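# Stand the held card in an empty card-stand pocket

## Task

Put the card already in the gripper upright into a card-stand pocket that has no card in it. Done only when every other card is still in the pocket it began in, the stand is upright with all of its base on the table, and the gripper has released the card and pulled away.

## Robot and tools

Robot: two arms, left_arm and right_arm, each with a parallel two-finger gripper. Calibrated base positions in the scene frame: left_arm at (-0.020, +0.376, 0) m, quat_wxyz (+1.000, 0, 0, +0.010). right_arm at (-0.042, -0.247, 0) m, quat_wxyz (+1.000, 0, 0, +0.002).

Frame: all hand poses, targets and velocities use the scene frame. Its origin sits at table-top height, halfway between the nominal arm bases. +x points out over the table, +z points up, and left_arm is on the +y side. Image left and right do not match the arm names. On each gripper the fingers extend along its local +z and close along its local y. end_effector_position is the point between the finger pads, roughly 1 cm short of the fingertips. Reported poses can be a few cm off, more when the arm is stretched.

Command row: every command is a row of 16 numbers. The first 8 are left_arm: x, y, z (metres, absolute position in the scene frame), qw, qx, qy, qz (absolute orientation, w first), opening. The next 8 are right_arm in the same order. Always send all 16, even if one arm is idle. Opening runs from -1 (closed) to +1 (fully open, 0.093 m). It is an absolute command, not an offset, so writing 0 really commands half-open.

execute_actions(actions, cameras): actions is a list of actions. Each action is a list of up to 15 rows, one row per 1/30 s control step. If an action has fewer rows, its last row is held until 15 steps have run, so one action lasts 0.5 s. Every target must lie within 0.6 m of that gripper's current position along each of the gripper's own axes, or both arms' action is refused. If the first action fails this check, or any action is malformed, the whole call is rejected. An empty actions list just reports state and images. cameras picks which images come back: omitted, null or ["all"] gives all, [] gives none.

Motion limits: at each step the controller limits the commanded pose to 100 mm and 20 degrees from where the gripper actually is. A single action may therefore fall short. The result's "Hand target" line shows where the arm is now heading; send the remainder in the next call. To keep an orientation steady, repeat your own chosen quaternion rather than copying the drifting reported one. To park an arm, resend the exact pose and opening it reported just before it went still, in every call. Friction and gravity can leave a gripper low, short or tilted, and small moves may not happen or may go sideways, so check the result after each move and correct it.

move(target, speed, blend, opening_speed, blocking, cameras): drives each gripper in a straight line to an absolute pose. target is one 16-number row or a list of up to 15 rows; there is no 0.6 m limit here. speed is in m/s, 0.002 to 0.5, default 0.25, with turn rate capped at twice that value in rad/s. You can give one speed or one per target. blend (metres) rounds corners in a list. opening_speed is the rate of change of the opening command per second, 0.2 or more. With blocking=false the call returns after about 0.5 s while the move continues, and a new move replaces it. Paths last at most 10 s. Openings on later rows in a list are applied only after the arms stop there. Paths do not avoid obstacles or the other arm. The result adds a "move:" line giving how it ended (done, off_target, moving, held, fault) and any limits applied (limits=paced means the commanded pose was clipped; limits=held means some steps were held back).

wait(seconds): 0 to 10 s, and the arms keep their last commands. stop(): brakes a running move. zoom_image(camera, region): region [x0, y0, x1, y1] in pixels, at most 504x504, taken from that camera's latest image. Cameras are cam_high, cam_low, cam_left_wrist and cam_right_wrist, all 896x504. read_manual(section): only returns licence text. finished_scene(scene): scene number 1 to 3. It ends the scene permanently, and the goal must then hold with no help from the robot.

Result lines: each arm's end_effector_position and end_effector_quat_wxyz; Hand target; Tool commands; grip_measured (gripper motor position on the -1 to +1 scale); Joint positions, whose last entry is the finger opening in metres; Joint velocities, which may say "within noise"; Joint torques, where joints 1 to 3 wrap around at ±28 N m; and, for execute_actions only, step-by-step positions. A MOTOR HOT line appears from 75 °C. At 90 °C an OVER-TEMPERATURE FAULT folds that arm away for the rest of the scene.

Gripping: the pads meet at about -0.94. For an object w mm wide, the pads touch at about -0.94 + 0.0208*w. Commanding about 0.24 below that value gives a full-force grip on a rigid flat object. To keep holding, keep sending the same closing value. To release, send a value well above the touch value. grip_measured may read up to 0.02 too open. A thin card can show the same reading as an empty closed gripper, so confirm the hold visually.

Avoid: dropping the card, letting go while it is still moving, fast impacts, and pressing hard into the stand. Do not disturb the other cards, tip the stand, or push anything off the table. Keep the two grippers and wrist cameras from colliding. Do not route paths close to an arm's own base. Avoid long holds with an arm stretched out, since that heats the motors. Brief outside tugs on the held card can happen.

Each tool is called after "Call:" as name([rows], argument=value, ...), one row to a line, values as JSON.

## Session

Call:
execute_actions(actions=[])

Scene clock: 0.00 s.
left_arm: end_effector_position=(+0.3907, +0.2721, +0.2407) grip_measured=-0.987 end_effector_quat_wxyz=(+0.321, +0.628, +0.688, +0.171) | right_arm: end_effector_position=(+0.2675, -0.2002, +0.4968) grip_measured=+1.000 end_effector_quat_wxyz=(+0.831, -0.012, +0.555, -0.022)
Joint positions: left_arm=[-0.268 1.535 1.46 -0.751 0.002 1.232 0] | right_arm=[0.298 0.897 0.992 0.316 0.283 -0.169 0.093]
Joint velocities: within noise
Joint torques (N m): no reading
Heat: left arm: 33 °C; right arm: 40 °C.
Hand target: left_arm +0.3898, +0.2726, +0.2430; +0.321, +0.628, +0.687, +0.172 | right_arm +0.2659, -0.2007, +0.5001; +0.833, -0.011, +0.552, -0.022
Tool commands: left_gripper/opening=-1.0 right_gripper/opening=+1.0

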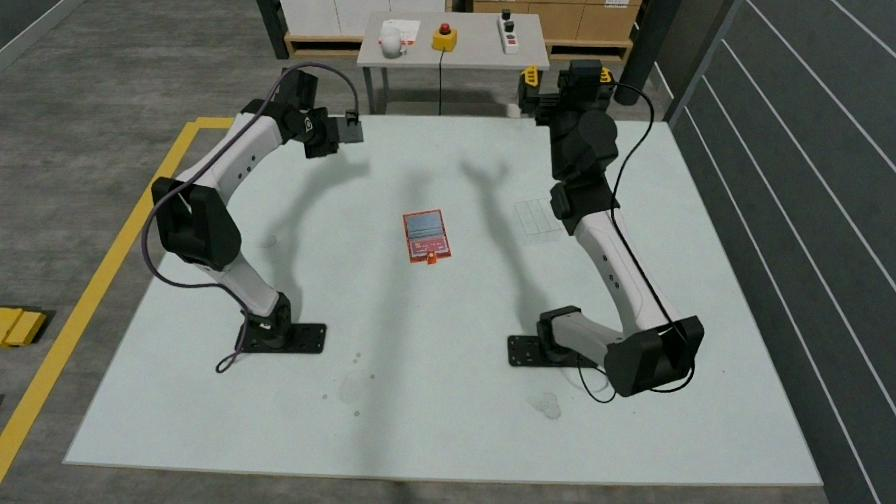

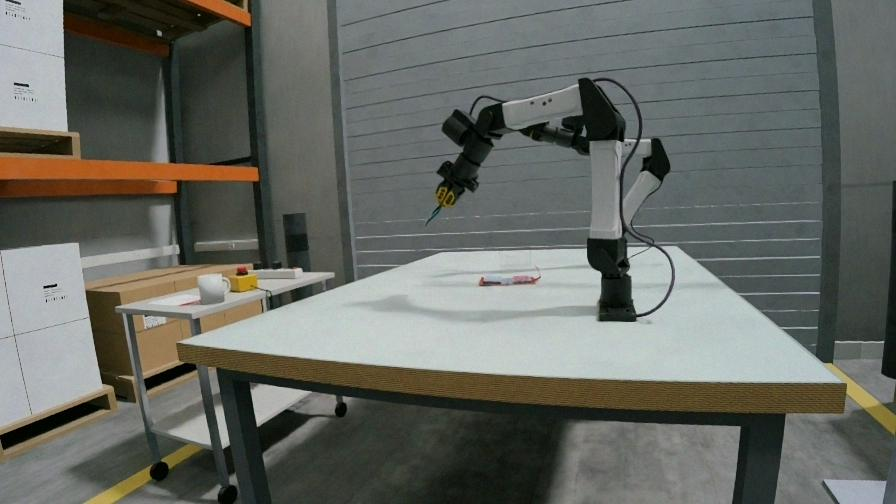

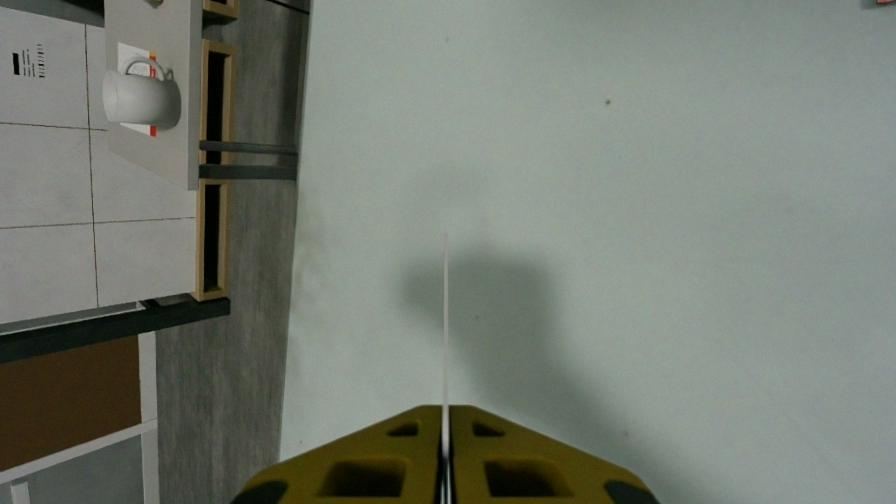

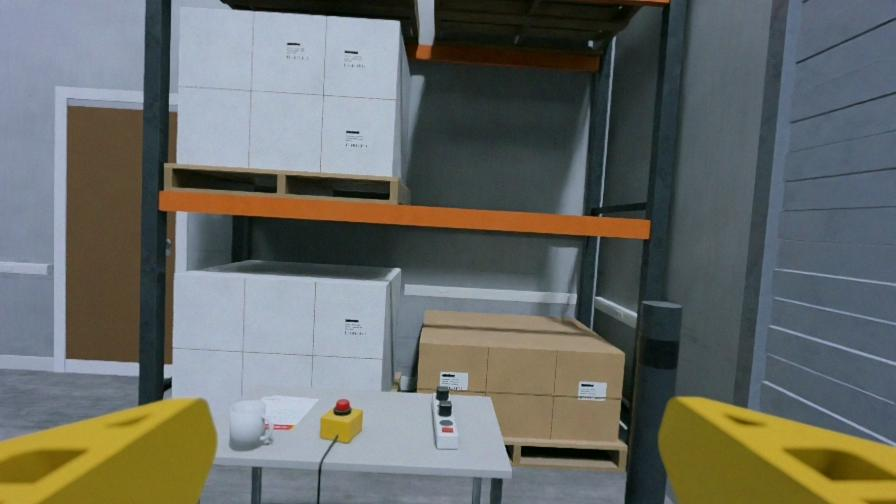

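Call:
move(target=[0.28,0.13,0.18,0.7071,0,0.7071,0,-1,0.33,-0.27,0.28,0.1,0,0.995,0,1])

Call:
zoom_image(camera="cam_high", region=[490, 180, 590, 260])

Scene clock: 10.27 s.
left_arm: end_effector_position=(+0.2797, +0.1313, +0.1825) grip_measured=-0.987 end_effector_quat_wxyz=(+0.708, +0.000, +0.707, -0.006) | right_arm: end_effector_position=(+0.3305, -0.2694, +0.2823) grip_measured=+1.000 end_effector_quat_wxyz=(+0.180, +0.002, +0.984, -0.008)
Joint positions: left_arm=[-1.097 1.656 0.535 1.123 -1.07 -0.006 0] | right_arm=[-0.066 1.783 2.119 -1.544 -0.006 -0.055 0.093]
Joint velocities: within noise
Joint torques (N m): left_arm=[0.03 -3.56 6.43 2.07 -0.01 0.12] | right_arm=[-0.64 -6.84 5.94 1.16 -0.09 -0.19]
Heat: left arm: 34 °C; right arm: 40 °C.
Hand target: left_arm +0.2800, +0.1301, +0.1800; +0.707, +0.000, +0.707, +0.000 | right_arm +0.3299, -0.2700, +0.2794; +0.172, +0.000, +0.985, -0.004
Off the commanded pose: left_arm 0.003 m, 1 deg | right_arm 0.002 m, 9 deg.
joint sent to its limit (right arm) — joint 4 (wrist pitch), lower limit. The joint targets are off in orientation, not in position.
move: off_target (right_arm)

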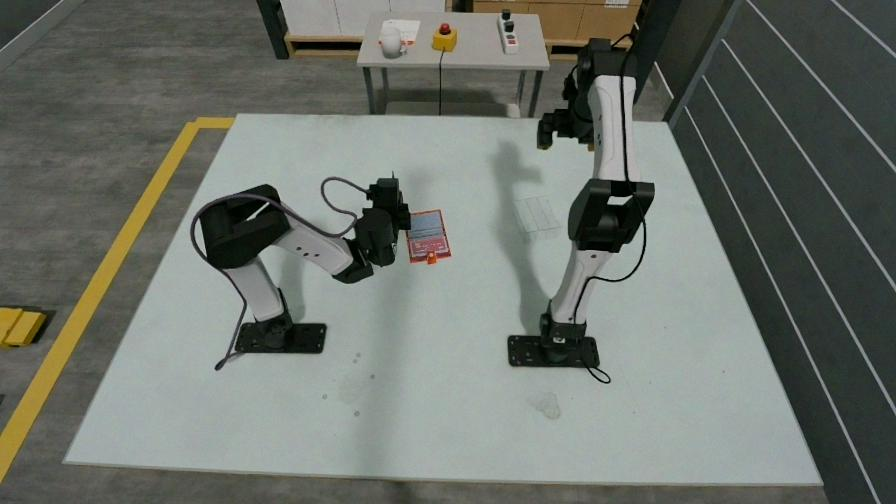

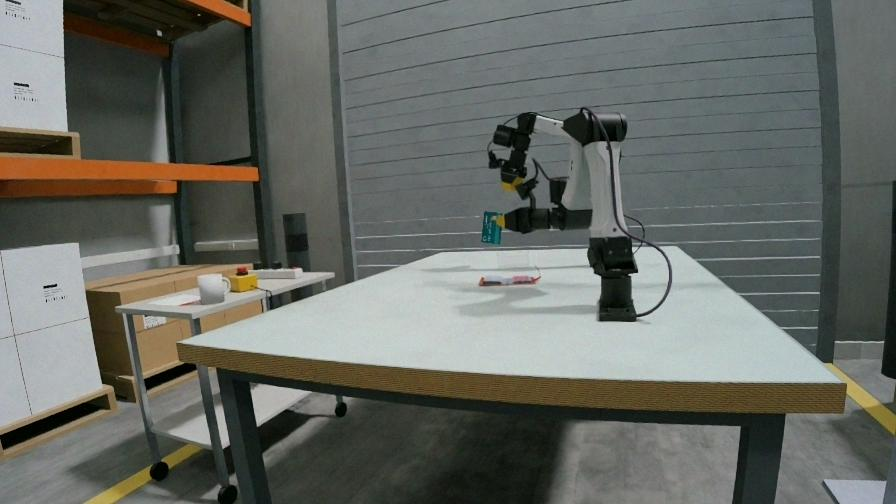

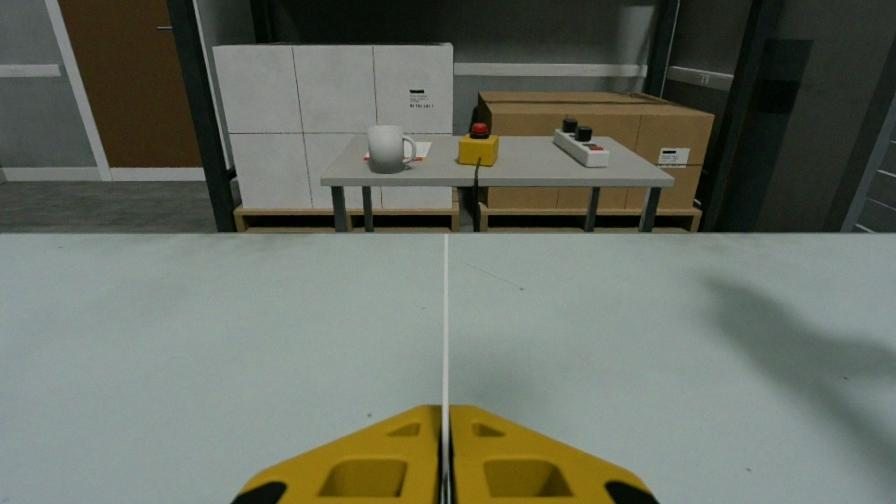

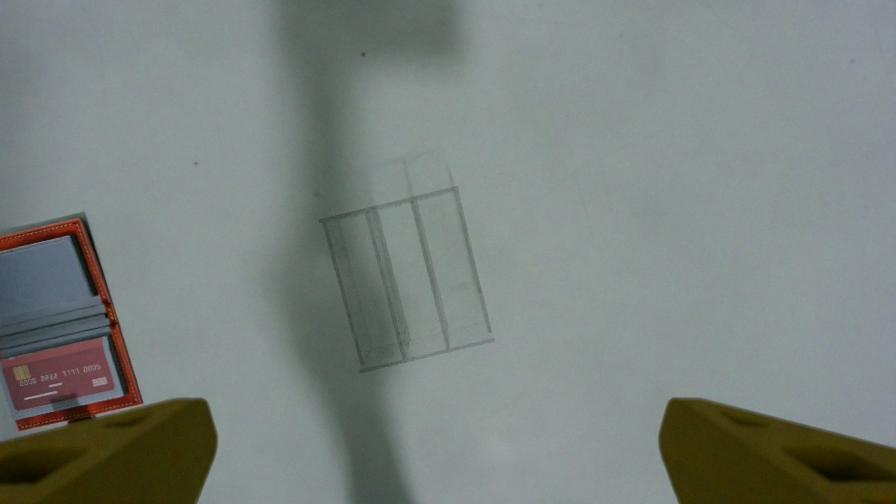

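Scaled by 5.040 from the camera's 896x504 image, which has a finer 1280x720 frame.

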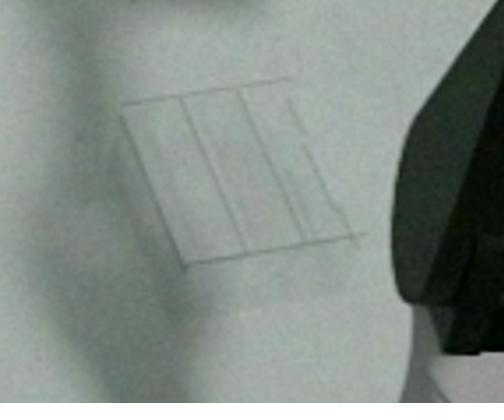

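Call:
move(target=[0.28,0.13,0.18,0.7071,0,0.7071,0,-1,0.25,-0.12,0.25,0.5792,-0.4056,0.5792,0.4056,1])

Call:
zoom_image(camera="cam_right_wrist", region=[260, 100, 560, 340])

Scene clock: 28.17 s.
left_arm: end_effector_position=(+0.2797, +0.1313, +0.1827) grip_measured=-0.987 end_effector_quat_wxyz=(+0.708, -0.001, +0.706, -0.006) | right_arm: end_effector_position=(+0.2516, -0.1220, +0.2565) grip_measured=+1.000 end_effector_quat_wxyz=(+0.585, -0.409, +0.577, +0.397)
Joint positions: left_arm=[-1.097 1.656 0.535 1.125 -1.07 -0.006 0] | right_arm=[-0.141 1.24 0.562 0.681 -1.349 -0.018 0.093]
Joint velocities: within noise
Joint torques (N m): left_arm=[0.03 -3.56 6.42 2.08 -0.01 0.12] | right_arm=[0.4 -2.62 4.97 2.04 -0.04 -0.02]
Heat: left arm: 34 °C; right arm: 41 °C.
Hand target: left_arm +0.2800, +0.1300, +0.1800; +0.707, +0.000, +0.707, +0.000 | right_arm +0.2499, -0.1200, +0.2501; +0.579, -0.406, +0.580, +0.405
Off the commanded pose: left_arm 0.003 m, 1 deg | right_arm 0.007 m, 1 deg.
move: done

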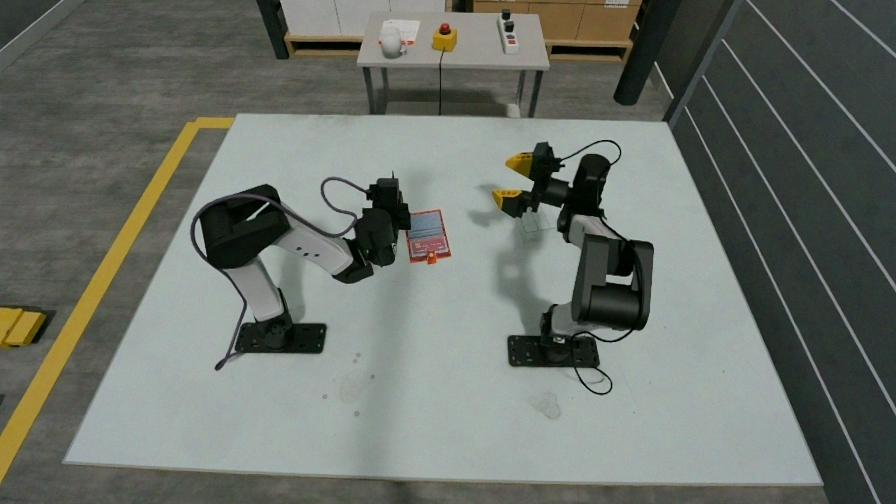

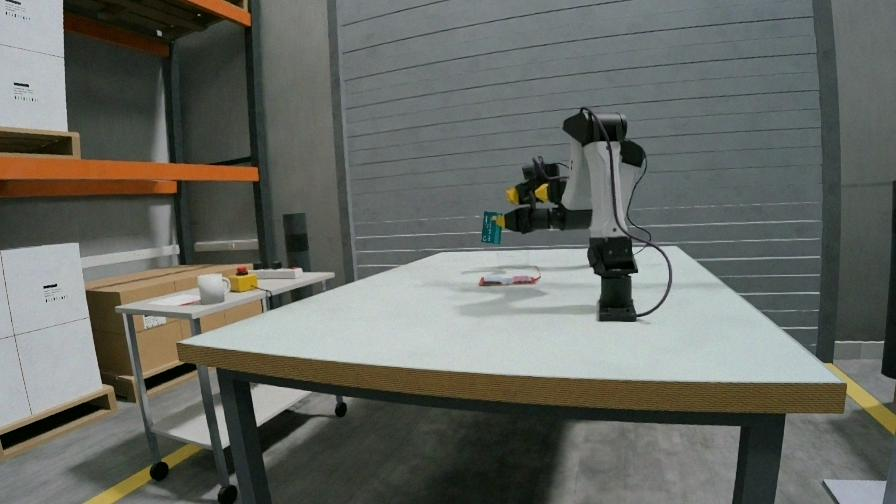

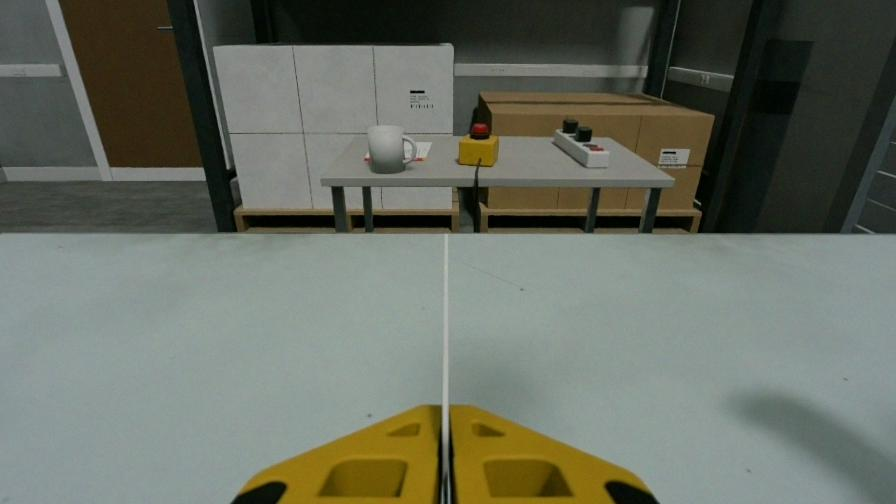

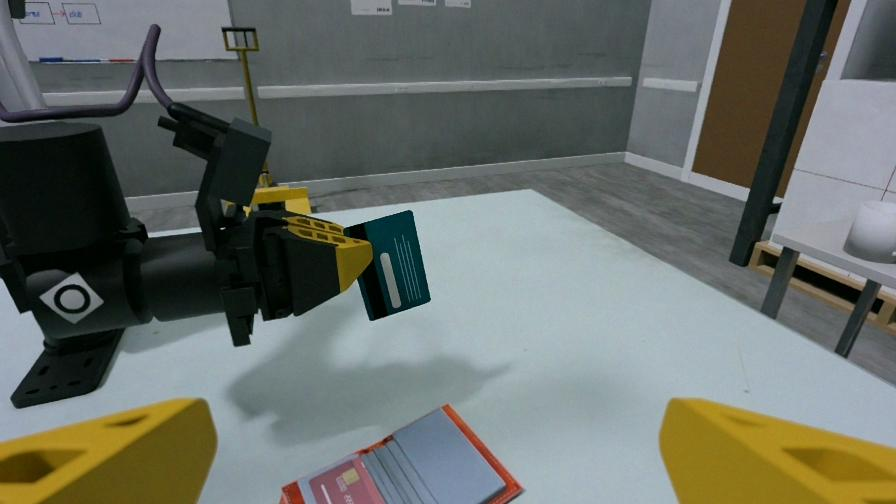

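Scaled by 1.680 from the camera's 896x504 image, which has a finer 1280x720 frame.

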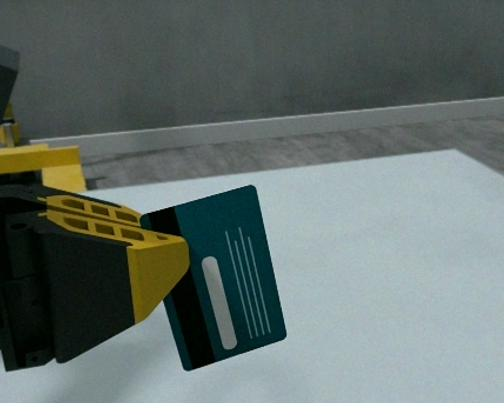

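Call:
move(target=[0.352,0.10,0.203,0.4131,0.5871,0.4926,-0.4923,-1,0.329,-0.025,0.178,0.5417,-0.4545,0.5417,0.4545,1])

Call:
zoom_image(camera="cam_high", region=[360, 110, 500, 210])

Scene clock: 56.00 s.
left_arm: end_effector_position=(+0.3473, +0.0998, +0.2075) grip_measured=-0.987 end_effector_quat_wxyz=(+0.417, +0.586, +0.490, -0.492) | right_arm: end_effector_position=(+0.3231, -0.0278, +0.1747) grip_measured=+1.000 end_effector_quat_wxyz=(+0.536, -0.453, +0.546, +0.457)
Joint positions: left_arm=[-0.298 1.986 1.52 -0.547 1.371 1.01 0] | right_arm=[0.154 1.872 0.791 1.057 -1.24 -0.008 0.093]
Joint velocities: within noise
Joint torques (N m): left_arm=[0.62 -6.6 8.96 1.12 0.72 0.22] | right_arm=[0.32 -7.04 7.04 2.13 0.08 -0.04]
Heat: left arm: 35 °C; right arm: 40 °C.
Hand target: left_arm +0.3518, +0.1000, +0.2031; +0.415, +0.586, +0.493, -0.492 | right_arm +0.3288, -0.0251, +0.1780; +0.542, -0.455, +0.542, +0.454
Off the commanded pose: left_arm 0.007 m, 1 deg | right_arm 0.007 m, 1 deg.
move: done

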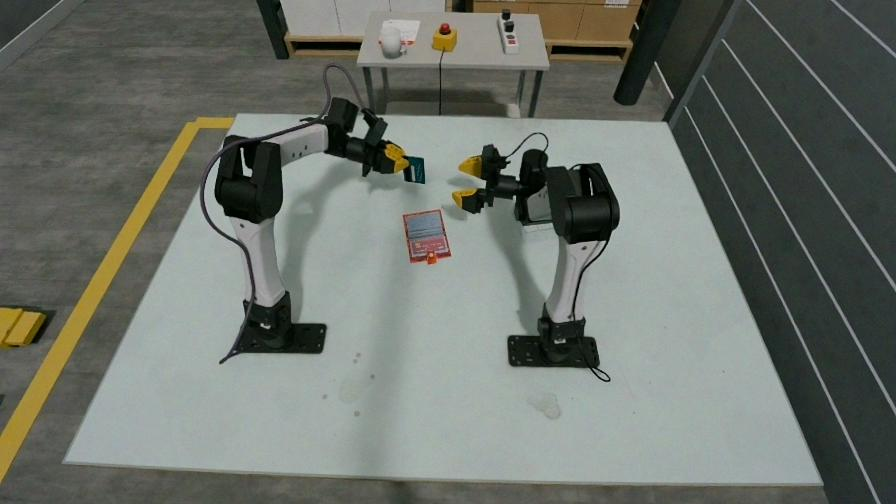

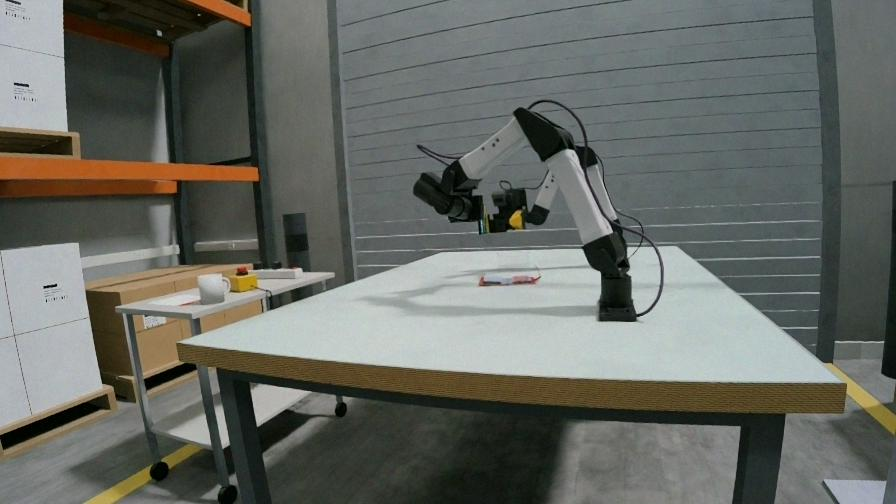

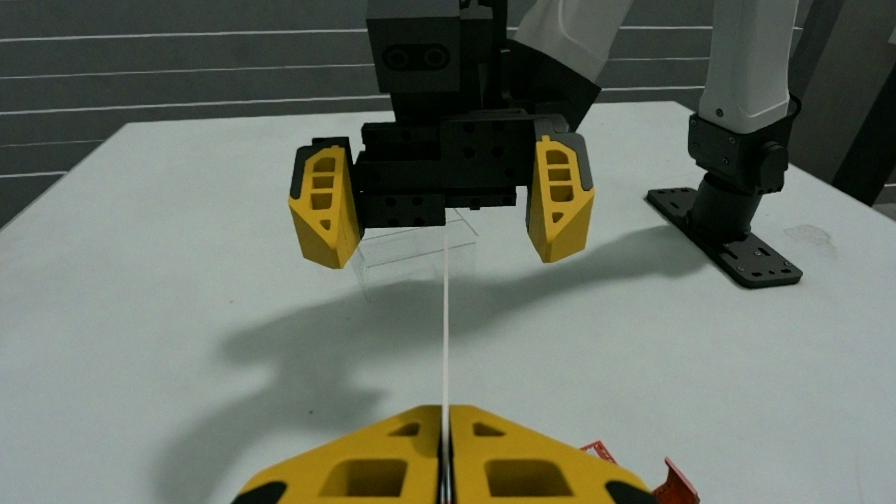

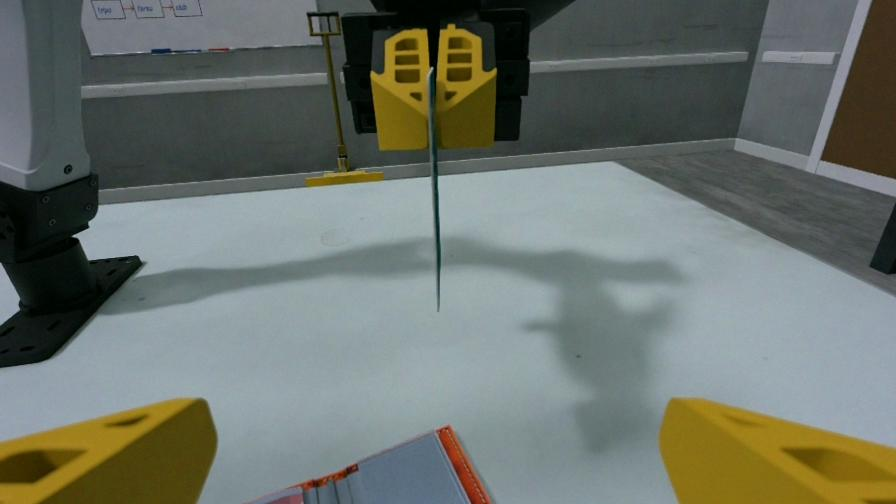

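Scaled by 3.600 from the camera's 896x504 image, which has a finer 1280x720 frame.

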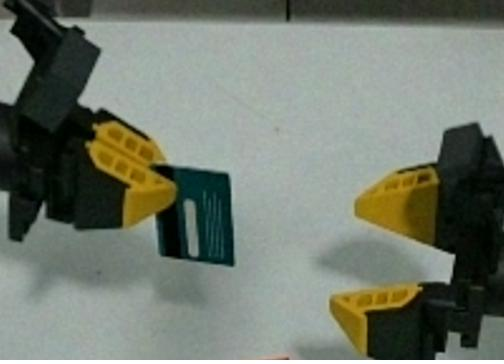

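Call:
move(target=[0.352,0.10,0.203,0.4131,0.5871,0.4926,-0.4923,-1,0.340,0.042,0.189,0.5417,-0.4545,0.5417,0.4545,1], speed=0.15)

Call:
zoom_image(camera="cam_high", region=[370, 120, 470, 200])

Scene clock: 65.97 s.
left_arm: end_effector_position=(+0.3472, +0.0998, +0.2074) grip_measured=-0.987 end_effector_quat_wxyz=(+0.416, +0.587, +0.490, -0.492) | right_arm: end_effector_position=(+0.3332, +0.0397, +0.1896) grip_measured=+1.000 end_effector_quat_wxyz=(+0.543, -0.459, +0.536, +0.454)
Joint positions: left_arm=[-0.298 1.99 1.528 -0.565 1.371 1.024 0] | right_arm=[0.331 1.919 0.923 1.003 -1.068 -0.005 0.093]
Joint velocities: within noise
Joint torques (N m): left_arm=[0.62 -6.63 9.01 1.07 0.72 0.17] | right_arm=[-0.06 -7.82 7.58 1.93 0.11 -0.05]
Heat: left arm: 36 °C; right arm: 42 °C.
Hand target: left_arm +0.3519, +0.1001, +0.2029; +0.414, +0.586, +0.493, -0.492 | right_arm +0.3398, +0.0418, +0.1889; +0.542, -0.454, +0.542, +0.454
Off the commanded pose: left_arm 0.006 m, 0 deg | right_arm 0.007 m, 1 deg.
move: done

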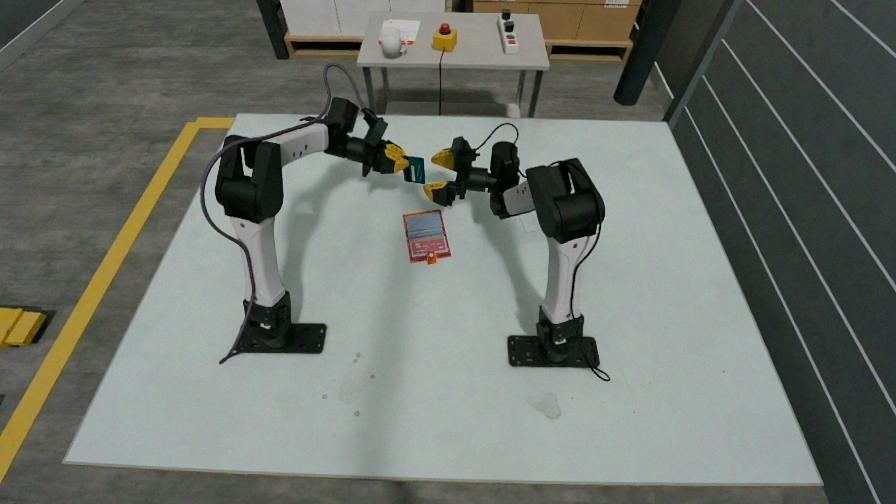

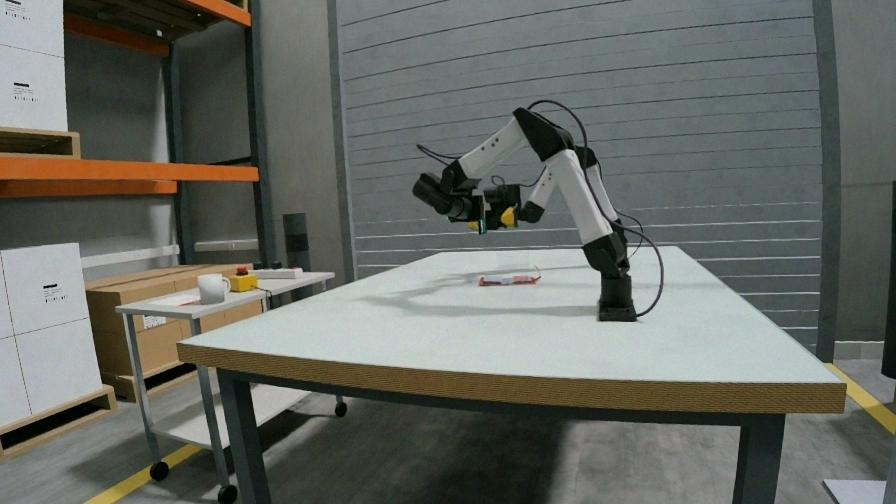

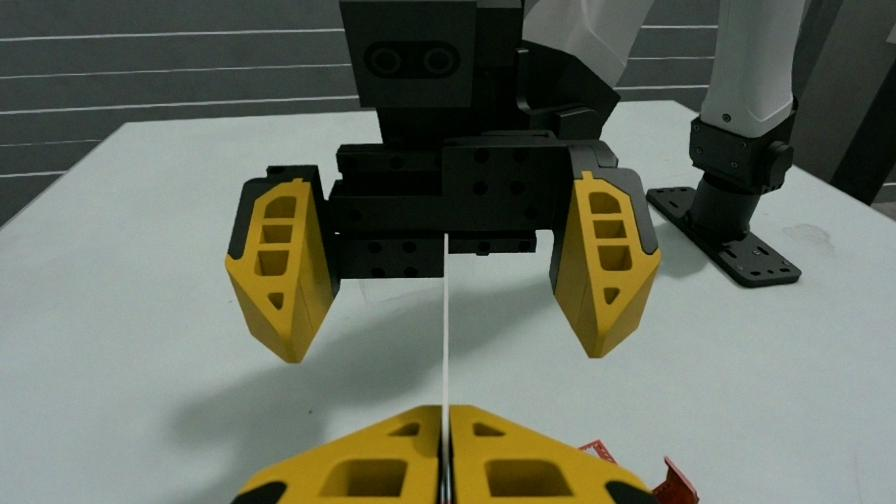

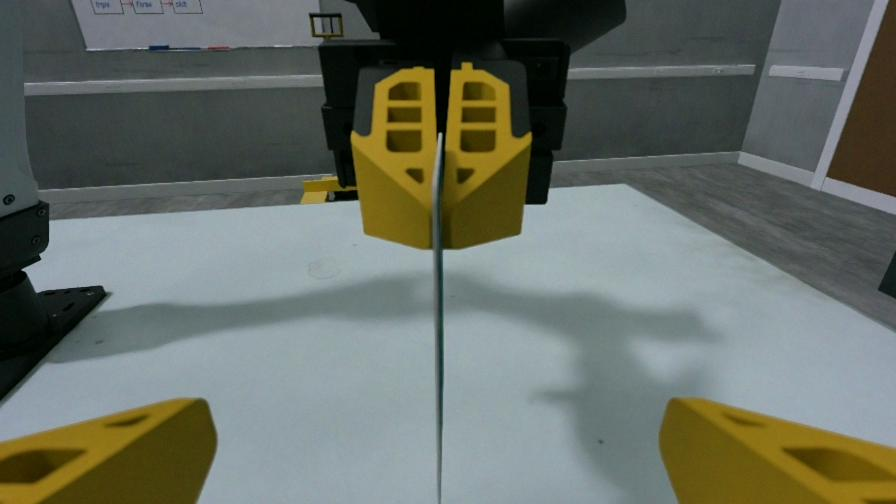

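Scaled by 5.040 from the camera's 896x504 image, which has a finer 1280x720 frame.

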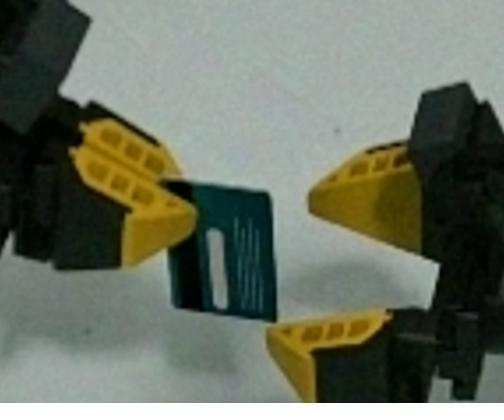

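Call:
move(target=[0.352,0.10,0.203,0.4131,0.5871,0.4926,-0.4923,-1,0.3428,0.0603,0.1845,0.5417,-0.4545,0.5417,0.4545,1], speed=0.1)

Call:
zoom_image(camera="cam_high", region=[370, 120, 470, 200])

Scene clock: 72.63 s.
left_arm: end_effector_position=(+0.3471, +0.0999, +0.2074) grip_measured=-0.987 end_effector_quat_wxyz=(+0.416, +0.587, +0.490, -0.492) | right_arm: end_effector_position=(+0.3370, +0.0568, +0.1848) grip_measured=+1.000 end_effector_quat_wxyz=(+0.543, -0.458, +0.538, +0.454)
Joint positions: left_arm=[-0.298 1.99 1.528 -0.567 1.371 1.025 0] | right_arm=[0.371 1.958 0.96 1.001 -1.026 -0.005 0.093]
Joint velocities: within noise
Joint torques (N m): left_arm=[0.62 -6.6 9.01 1.08 0.72 0.2] | right_arm=[0.18 -8.2 7.57 2.02 0.1 -0.05]
Heat: left arm: 36 °C; right arm: 42 °C.
Hand target: left_arm +0.3518, +0.1001, +0.2029; +0.414, +0.586, +0.493, -0.492 | right_arm +0.3426, +0.0601, +0.1845; +0.542, -0.454, +0.542, +0.454
Off the commanded pose: left_arm 0.007 m, 0 deg | right_arm 0.007 m, 1 deg.
move: done

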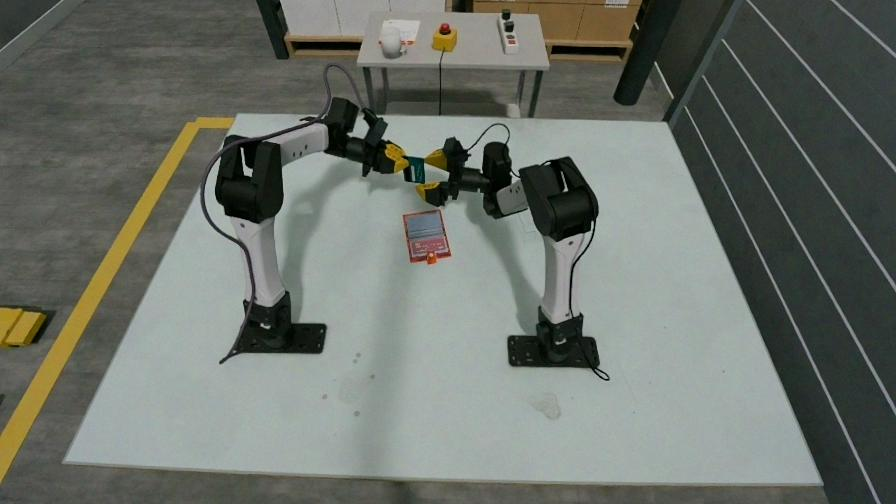

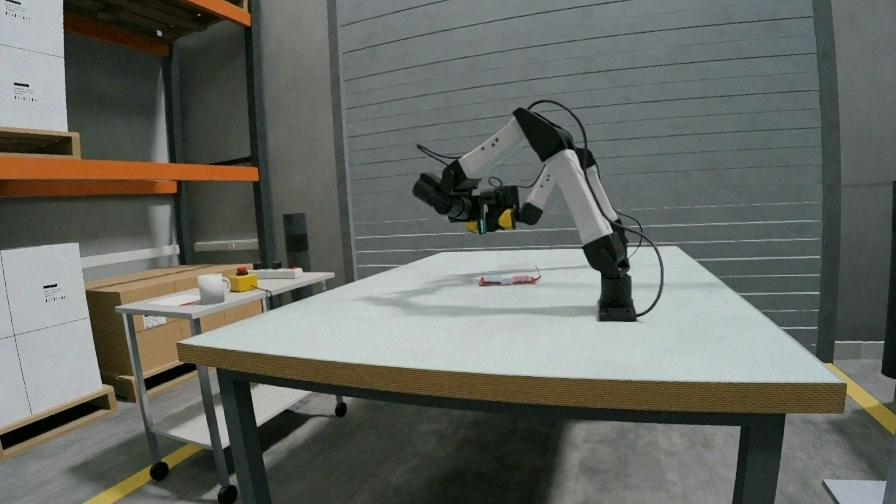

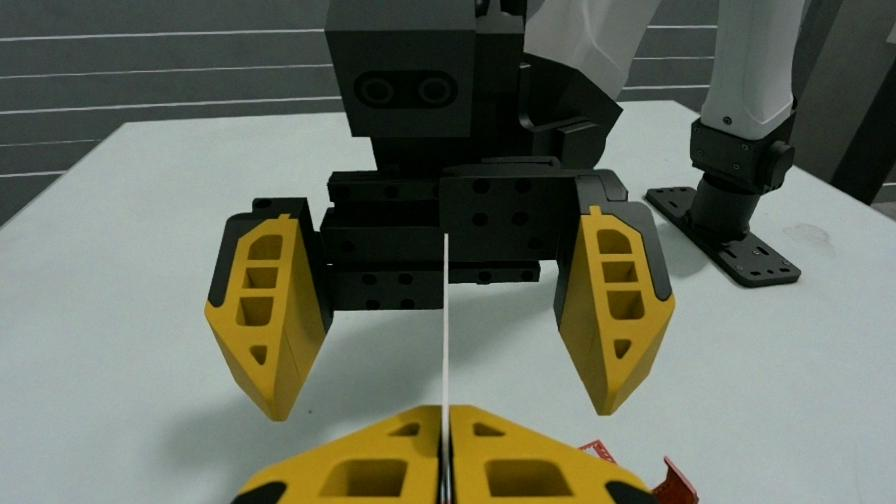

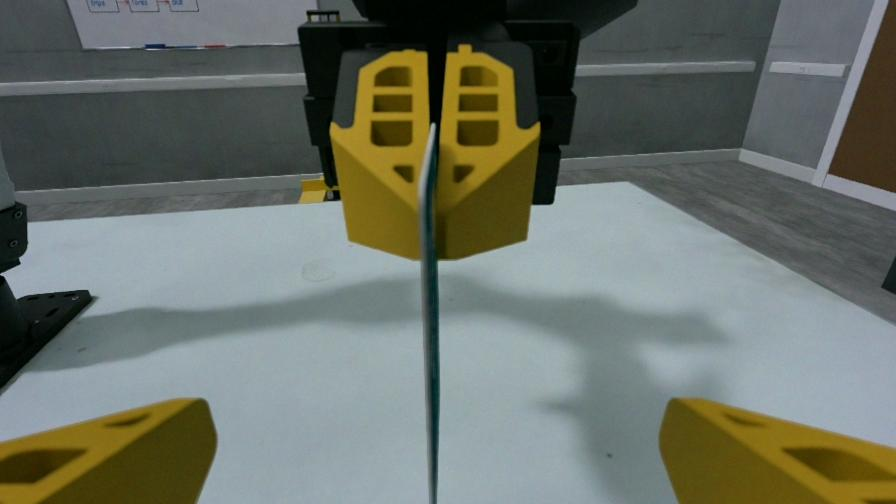

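Scaled by 5.040 from the camera's 896x504 image, which has a finer 1280x720 frame.

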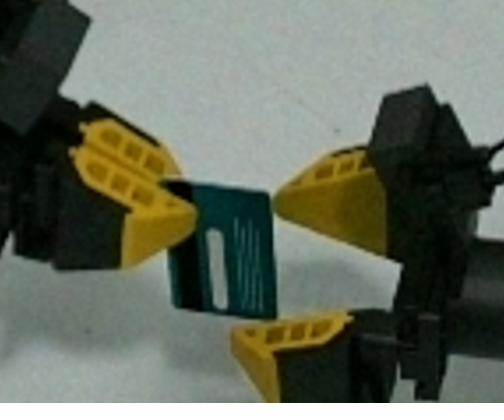

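Call:
move([
  [0.352,0.10,0.203,0.4131,0.5871,0.4926,-0.4923,-1,0.3408,0.0603,0.1845,0.5417,-0.4545,0.5417,0.4545,-1],
], opening_speed=1.2)

Call:
zoom_image(camera="cam_high", region=[370, 120, 470, 200])

Scene clock: 79.43 s.
left_arm: end_effector_position=(+0.3475, +0.1003, +0.2074) grip_measured=-0.987 end_effector_quat_wxyz=(+0.415, +0.587, +0.491, -0.492) | right_arm: end_effector_position=(+0.3363, +0.0578, +0.1848) grip_measured=-0.973 end_effector_quat_wxyz=(+0.542, -0.458, +0.538, +0.455)
Joint positions: left_arm=[-0.297 1.99 1.529 -0.57 1.37 1.025 0] | right_arm=[0.374 1.958 0.96 1.001 -1.024 -0.005 0]
Joint velocities: within noise
Joint torques (N m): left_arm=[0.49 -6.6 8.94 1.11 0.73 0.19] | right_arm=[0.16 -8.65 6.95 2.05 0.12 -0.06]
Heat: left arm: 36 °C; right arm: 42 °C.
Hand target: left_arm +0.3518, +0.1000, +0.2029; +0.414, +0.587, +0.493, -0.492 | right_arm +0.3407, +0.0603, +0.1845; +0.542, -0.455, +0.542, +0.455
Off the commanded pose: left_arm 0.006 m, 0 deg | right_arm 0.005 m, 1 deg.
move: done

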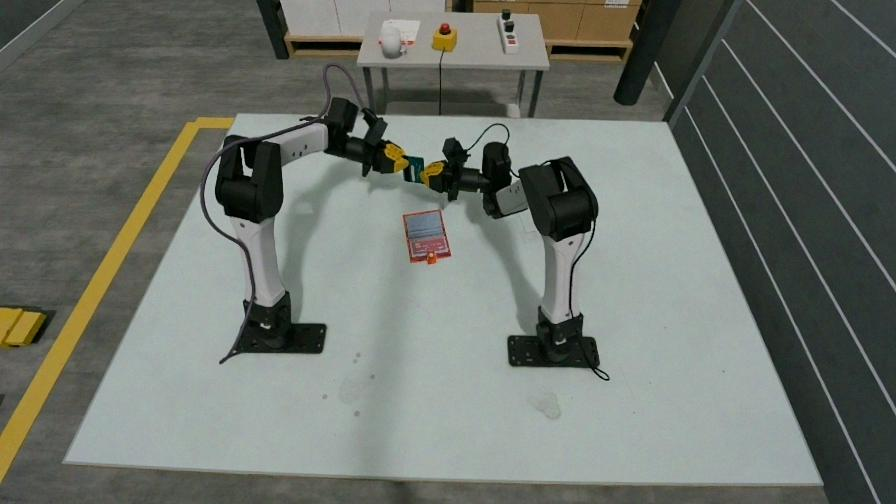

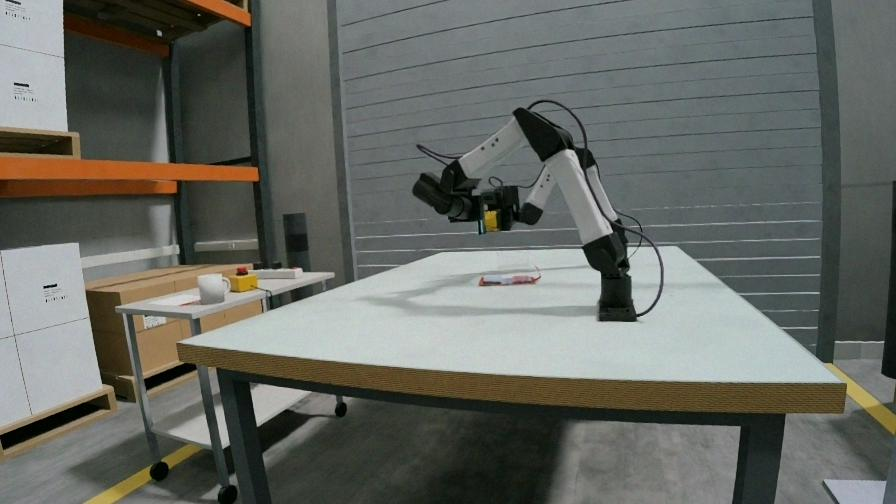

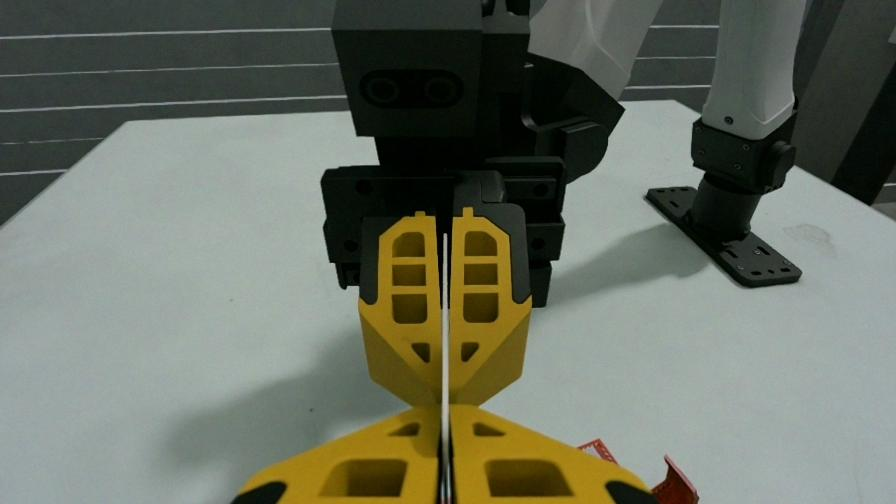

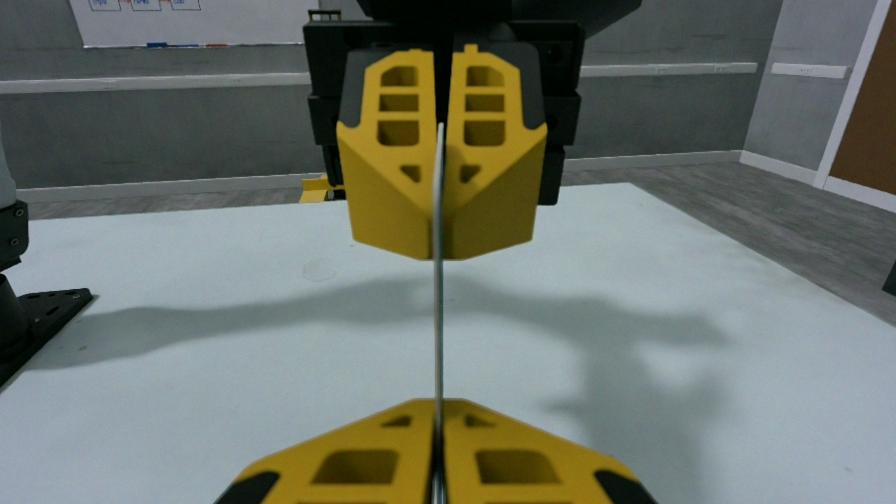

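Scaled by 5.040 from the camera's 896x504 image, which has a finer 1280x720 frame.

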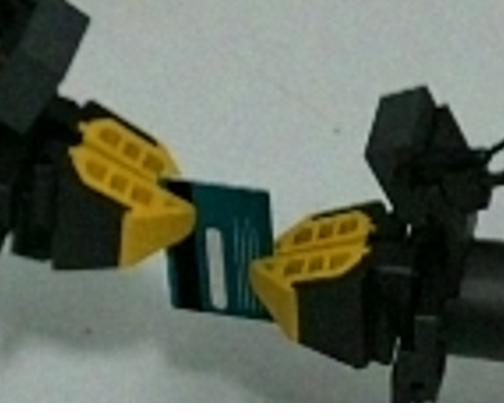

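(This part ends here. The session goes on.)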